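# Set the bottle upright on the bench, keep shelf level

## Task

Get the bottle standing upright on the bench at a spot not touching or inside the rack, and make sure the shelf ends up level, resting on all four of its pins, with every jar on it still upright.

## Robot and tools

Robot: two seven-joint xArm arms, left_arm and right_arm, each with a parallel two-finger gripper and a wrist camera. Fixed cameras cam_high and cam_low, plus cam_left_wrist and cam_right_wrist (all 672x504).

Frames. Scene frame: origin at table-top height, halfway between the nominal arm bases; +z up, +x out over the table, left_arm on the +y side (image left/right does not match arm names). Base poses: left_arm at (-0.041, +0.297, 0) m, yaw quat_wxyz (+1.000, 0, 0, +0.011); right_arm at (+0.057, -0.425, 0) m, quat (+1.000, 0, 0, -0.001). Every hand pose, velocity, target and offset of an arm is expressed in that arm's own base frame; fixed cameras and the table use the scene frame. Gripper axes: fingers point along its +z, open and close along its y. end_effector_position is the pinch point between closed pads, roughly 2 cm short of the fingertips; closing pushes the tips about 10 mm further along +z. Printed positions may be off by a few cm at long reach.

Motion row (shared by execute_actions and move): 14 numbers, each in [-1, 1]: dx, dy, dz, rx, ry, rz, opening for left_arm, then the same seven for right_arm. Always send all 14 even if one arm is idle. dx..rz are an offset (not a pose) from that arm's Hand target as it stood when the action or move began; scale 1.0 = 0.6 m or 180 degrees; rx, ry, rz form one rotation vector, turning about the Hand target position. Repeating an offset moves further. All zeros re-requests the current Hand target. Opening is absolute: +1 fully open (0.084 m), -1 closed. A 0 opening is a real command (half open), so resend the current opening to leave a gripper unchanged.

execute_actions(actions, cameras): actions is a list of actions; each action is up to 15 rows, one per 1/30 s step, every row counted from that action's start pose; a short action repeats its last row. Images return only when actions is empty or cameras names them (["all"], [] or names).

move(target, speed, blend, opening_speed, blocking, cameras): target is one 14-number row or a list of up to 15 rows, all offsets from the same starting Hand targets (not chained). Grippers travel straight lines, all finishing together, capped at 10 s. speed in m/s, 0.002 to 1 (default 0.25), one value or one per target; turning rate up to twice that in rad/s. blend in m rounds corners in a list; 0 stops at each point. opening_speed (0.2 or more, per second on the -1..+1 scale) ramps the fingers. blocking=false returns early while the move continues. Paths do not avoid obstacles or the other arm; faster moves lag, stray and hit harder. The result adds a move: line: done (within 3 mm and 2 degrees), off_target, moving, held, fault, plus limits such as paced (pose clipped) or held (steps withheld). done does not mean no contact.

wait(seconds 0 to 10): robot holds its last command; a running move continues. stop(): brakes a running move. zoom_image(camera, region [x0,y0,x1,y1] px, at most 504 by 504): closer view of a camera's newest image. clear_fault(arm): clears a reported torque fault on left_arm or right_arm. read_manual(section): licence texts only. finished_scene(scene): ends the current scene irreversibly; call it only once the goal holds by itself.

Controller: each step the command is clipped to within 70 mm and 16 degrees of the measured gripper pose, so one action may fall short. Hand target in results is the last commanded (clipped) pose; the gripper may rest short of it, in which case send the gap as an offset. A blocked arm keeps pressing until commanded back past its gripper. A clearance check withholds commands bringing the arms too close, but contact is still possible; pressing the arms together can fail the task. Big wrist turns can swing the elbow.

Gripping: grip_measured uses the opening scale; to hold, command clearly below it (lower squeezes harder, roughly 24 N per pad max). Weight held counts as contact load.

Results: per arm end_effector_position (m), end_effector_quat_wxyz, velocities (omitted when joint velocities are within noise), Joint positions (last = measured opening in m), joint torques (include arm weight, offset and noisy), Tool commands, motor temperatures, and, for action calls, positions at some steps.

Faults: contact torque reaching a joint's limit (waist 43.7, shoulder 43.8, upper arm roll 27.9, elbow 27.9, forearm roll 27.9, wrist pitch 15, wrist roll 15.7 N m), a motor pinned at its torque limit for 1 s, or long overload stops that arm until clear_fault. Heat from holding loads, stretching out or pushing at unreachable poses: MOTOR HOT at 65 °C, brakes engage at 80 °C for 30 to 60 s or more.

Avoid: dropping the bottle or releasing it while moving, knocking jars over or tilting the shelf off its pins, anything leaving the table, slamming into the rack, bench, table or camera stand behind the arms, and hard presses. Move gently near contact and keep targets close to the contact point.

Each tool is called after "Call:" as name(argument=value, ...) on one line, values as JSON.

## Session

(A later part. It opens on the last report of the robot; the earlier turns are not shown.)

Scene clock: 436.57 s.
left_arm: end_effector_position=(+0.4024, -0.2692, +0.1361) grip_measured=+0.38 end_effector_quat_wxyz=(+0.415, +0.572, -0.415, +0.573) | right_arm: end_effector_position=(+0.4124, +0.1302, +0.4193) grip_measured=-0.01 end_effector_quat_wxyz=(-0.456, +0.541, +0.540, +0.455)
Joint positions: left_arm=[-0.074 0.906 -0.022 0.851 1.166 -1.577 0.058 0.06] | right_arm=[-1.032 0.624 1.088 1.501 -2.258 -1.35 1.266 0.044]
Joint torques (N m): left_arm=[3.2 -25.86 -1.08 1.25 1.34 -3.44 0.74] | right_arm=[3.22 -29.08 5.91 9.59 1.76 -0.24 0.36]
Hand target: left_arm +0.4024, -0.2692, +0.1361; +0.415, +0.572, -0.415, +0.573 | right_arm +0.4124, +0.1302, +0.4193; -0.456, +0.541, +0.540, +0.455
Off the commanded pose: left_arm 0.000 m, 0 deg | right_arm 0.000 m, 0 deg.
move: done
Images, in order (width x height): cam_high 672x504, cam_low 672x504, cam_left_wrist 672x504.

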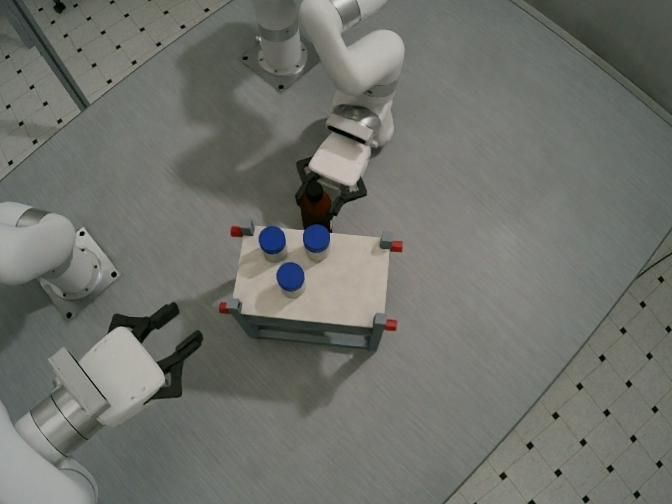

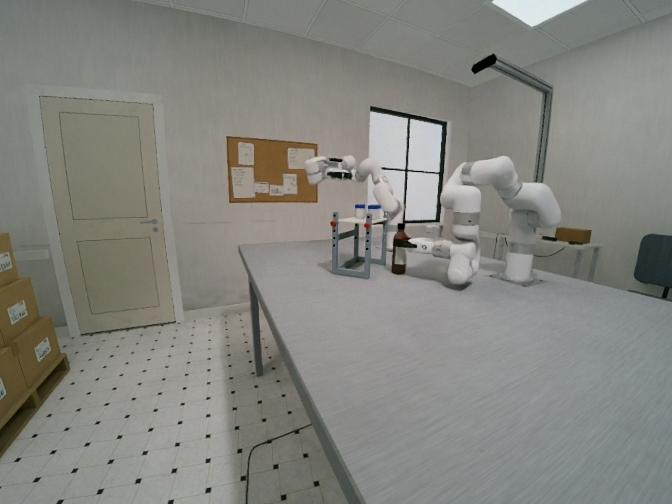

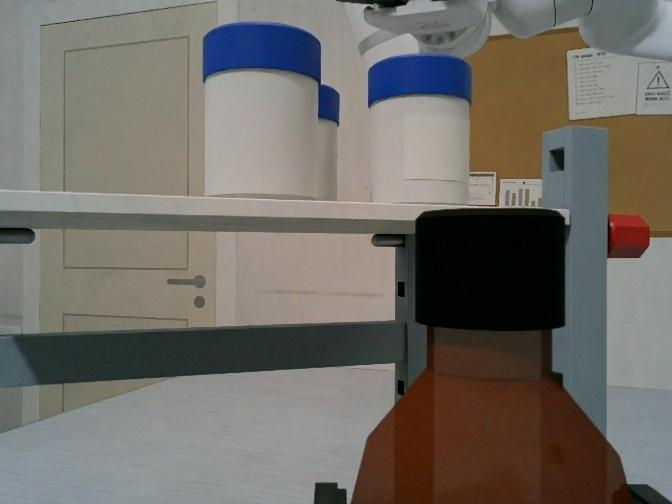

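Call:
move(target=[[0,0,-0.002,0,0,0,-0.1,0,0,0,0,0,0,0],[0,0,-0.002,0,0,0,0.6,0,0,0,0,0,0,0],[-0.026,0.079,0.005,0,0,0,0.6,0,0,0,0,0,0,0]], speed=0.08, opening_speed=1, cameras=["cam_left_wrist","cam_high","cam_low"])

Call:
zoom_image(camera="cam_low", region=[310, 190, 430, 290])

Scene clock: 443.47 s.
left_arm: end_effector_position=(+0.3868, -0.2218, +0.1391) grip_measured=+0.60 end_effector_quat_wxyz=(+0.415, +0.572, -0.415, +0.573) | right_arm: end_effector_position=(+0.4124, +0.1302, +0.4193) grip_measured=-0.01 end_effector_quat_wxyz=(-0.456, +0.541, +0.540, +0.455)
Joint positions: left_arm=[-0.016 0.887 0.057 0.785 1.28 -1.643 0.084 0.069] | right_arm=[-1.032 0.624 1.088 1.501 -2.258 -1.35 1.266 0.044]
Joint torques (N m): left_arm=[3.6 -23.54 1.56 -0.21 1.52 -2.79 0.69] | right_arm=[3.3 -28.71 5.9 9.79 2.02 -0.2 0.58]
Hand target: left_arm +0.3868, -0.2218, +0.1391; +0.415, +0.572, -0.415, +0.573 | right_arm +0.4124, +0.1302, +0.4193; -0.456, +0.541, +0.540, +0.455
Off the commanded pose: left_arm 0.000 m, 0 deg | right_arm 0.000 m, 0 deg.
move: done
Images, in order (width x height): cam_high 672x504, cam_low 672x504, cam_left_wrist 672x504.

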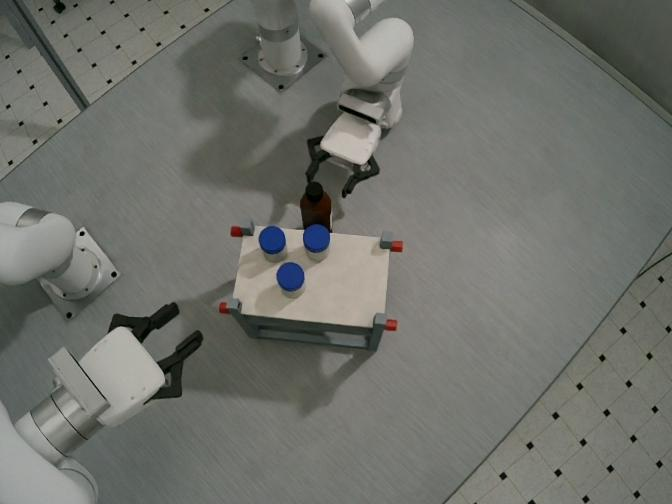

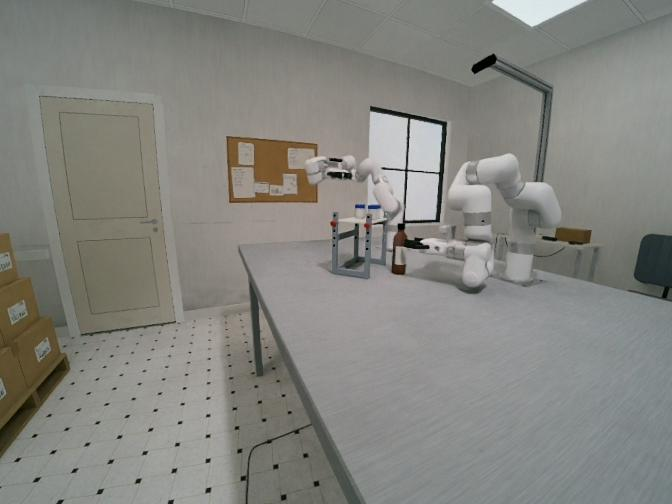

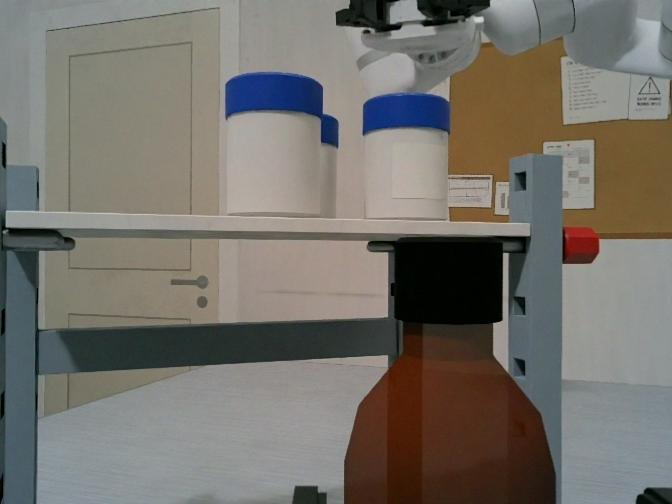

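Scaled by 4.200 from the camera's 672x504 image, which has a finer 960x720 frame.

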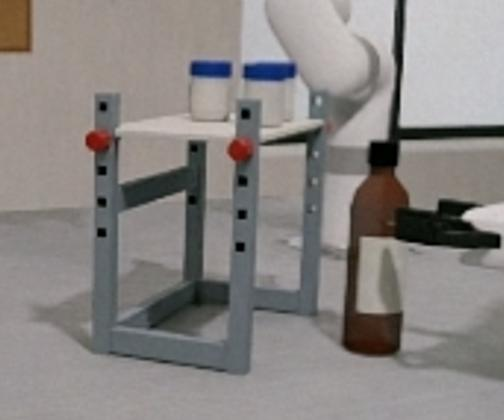

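Level, bottle standing clear.

Call:
finished_scene(scene=1)

The scene is finished: the task was done.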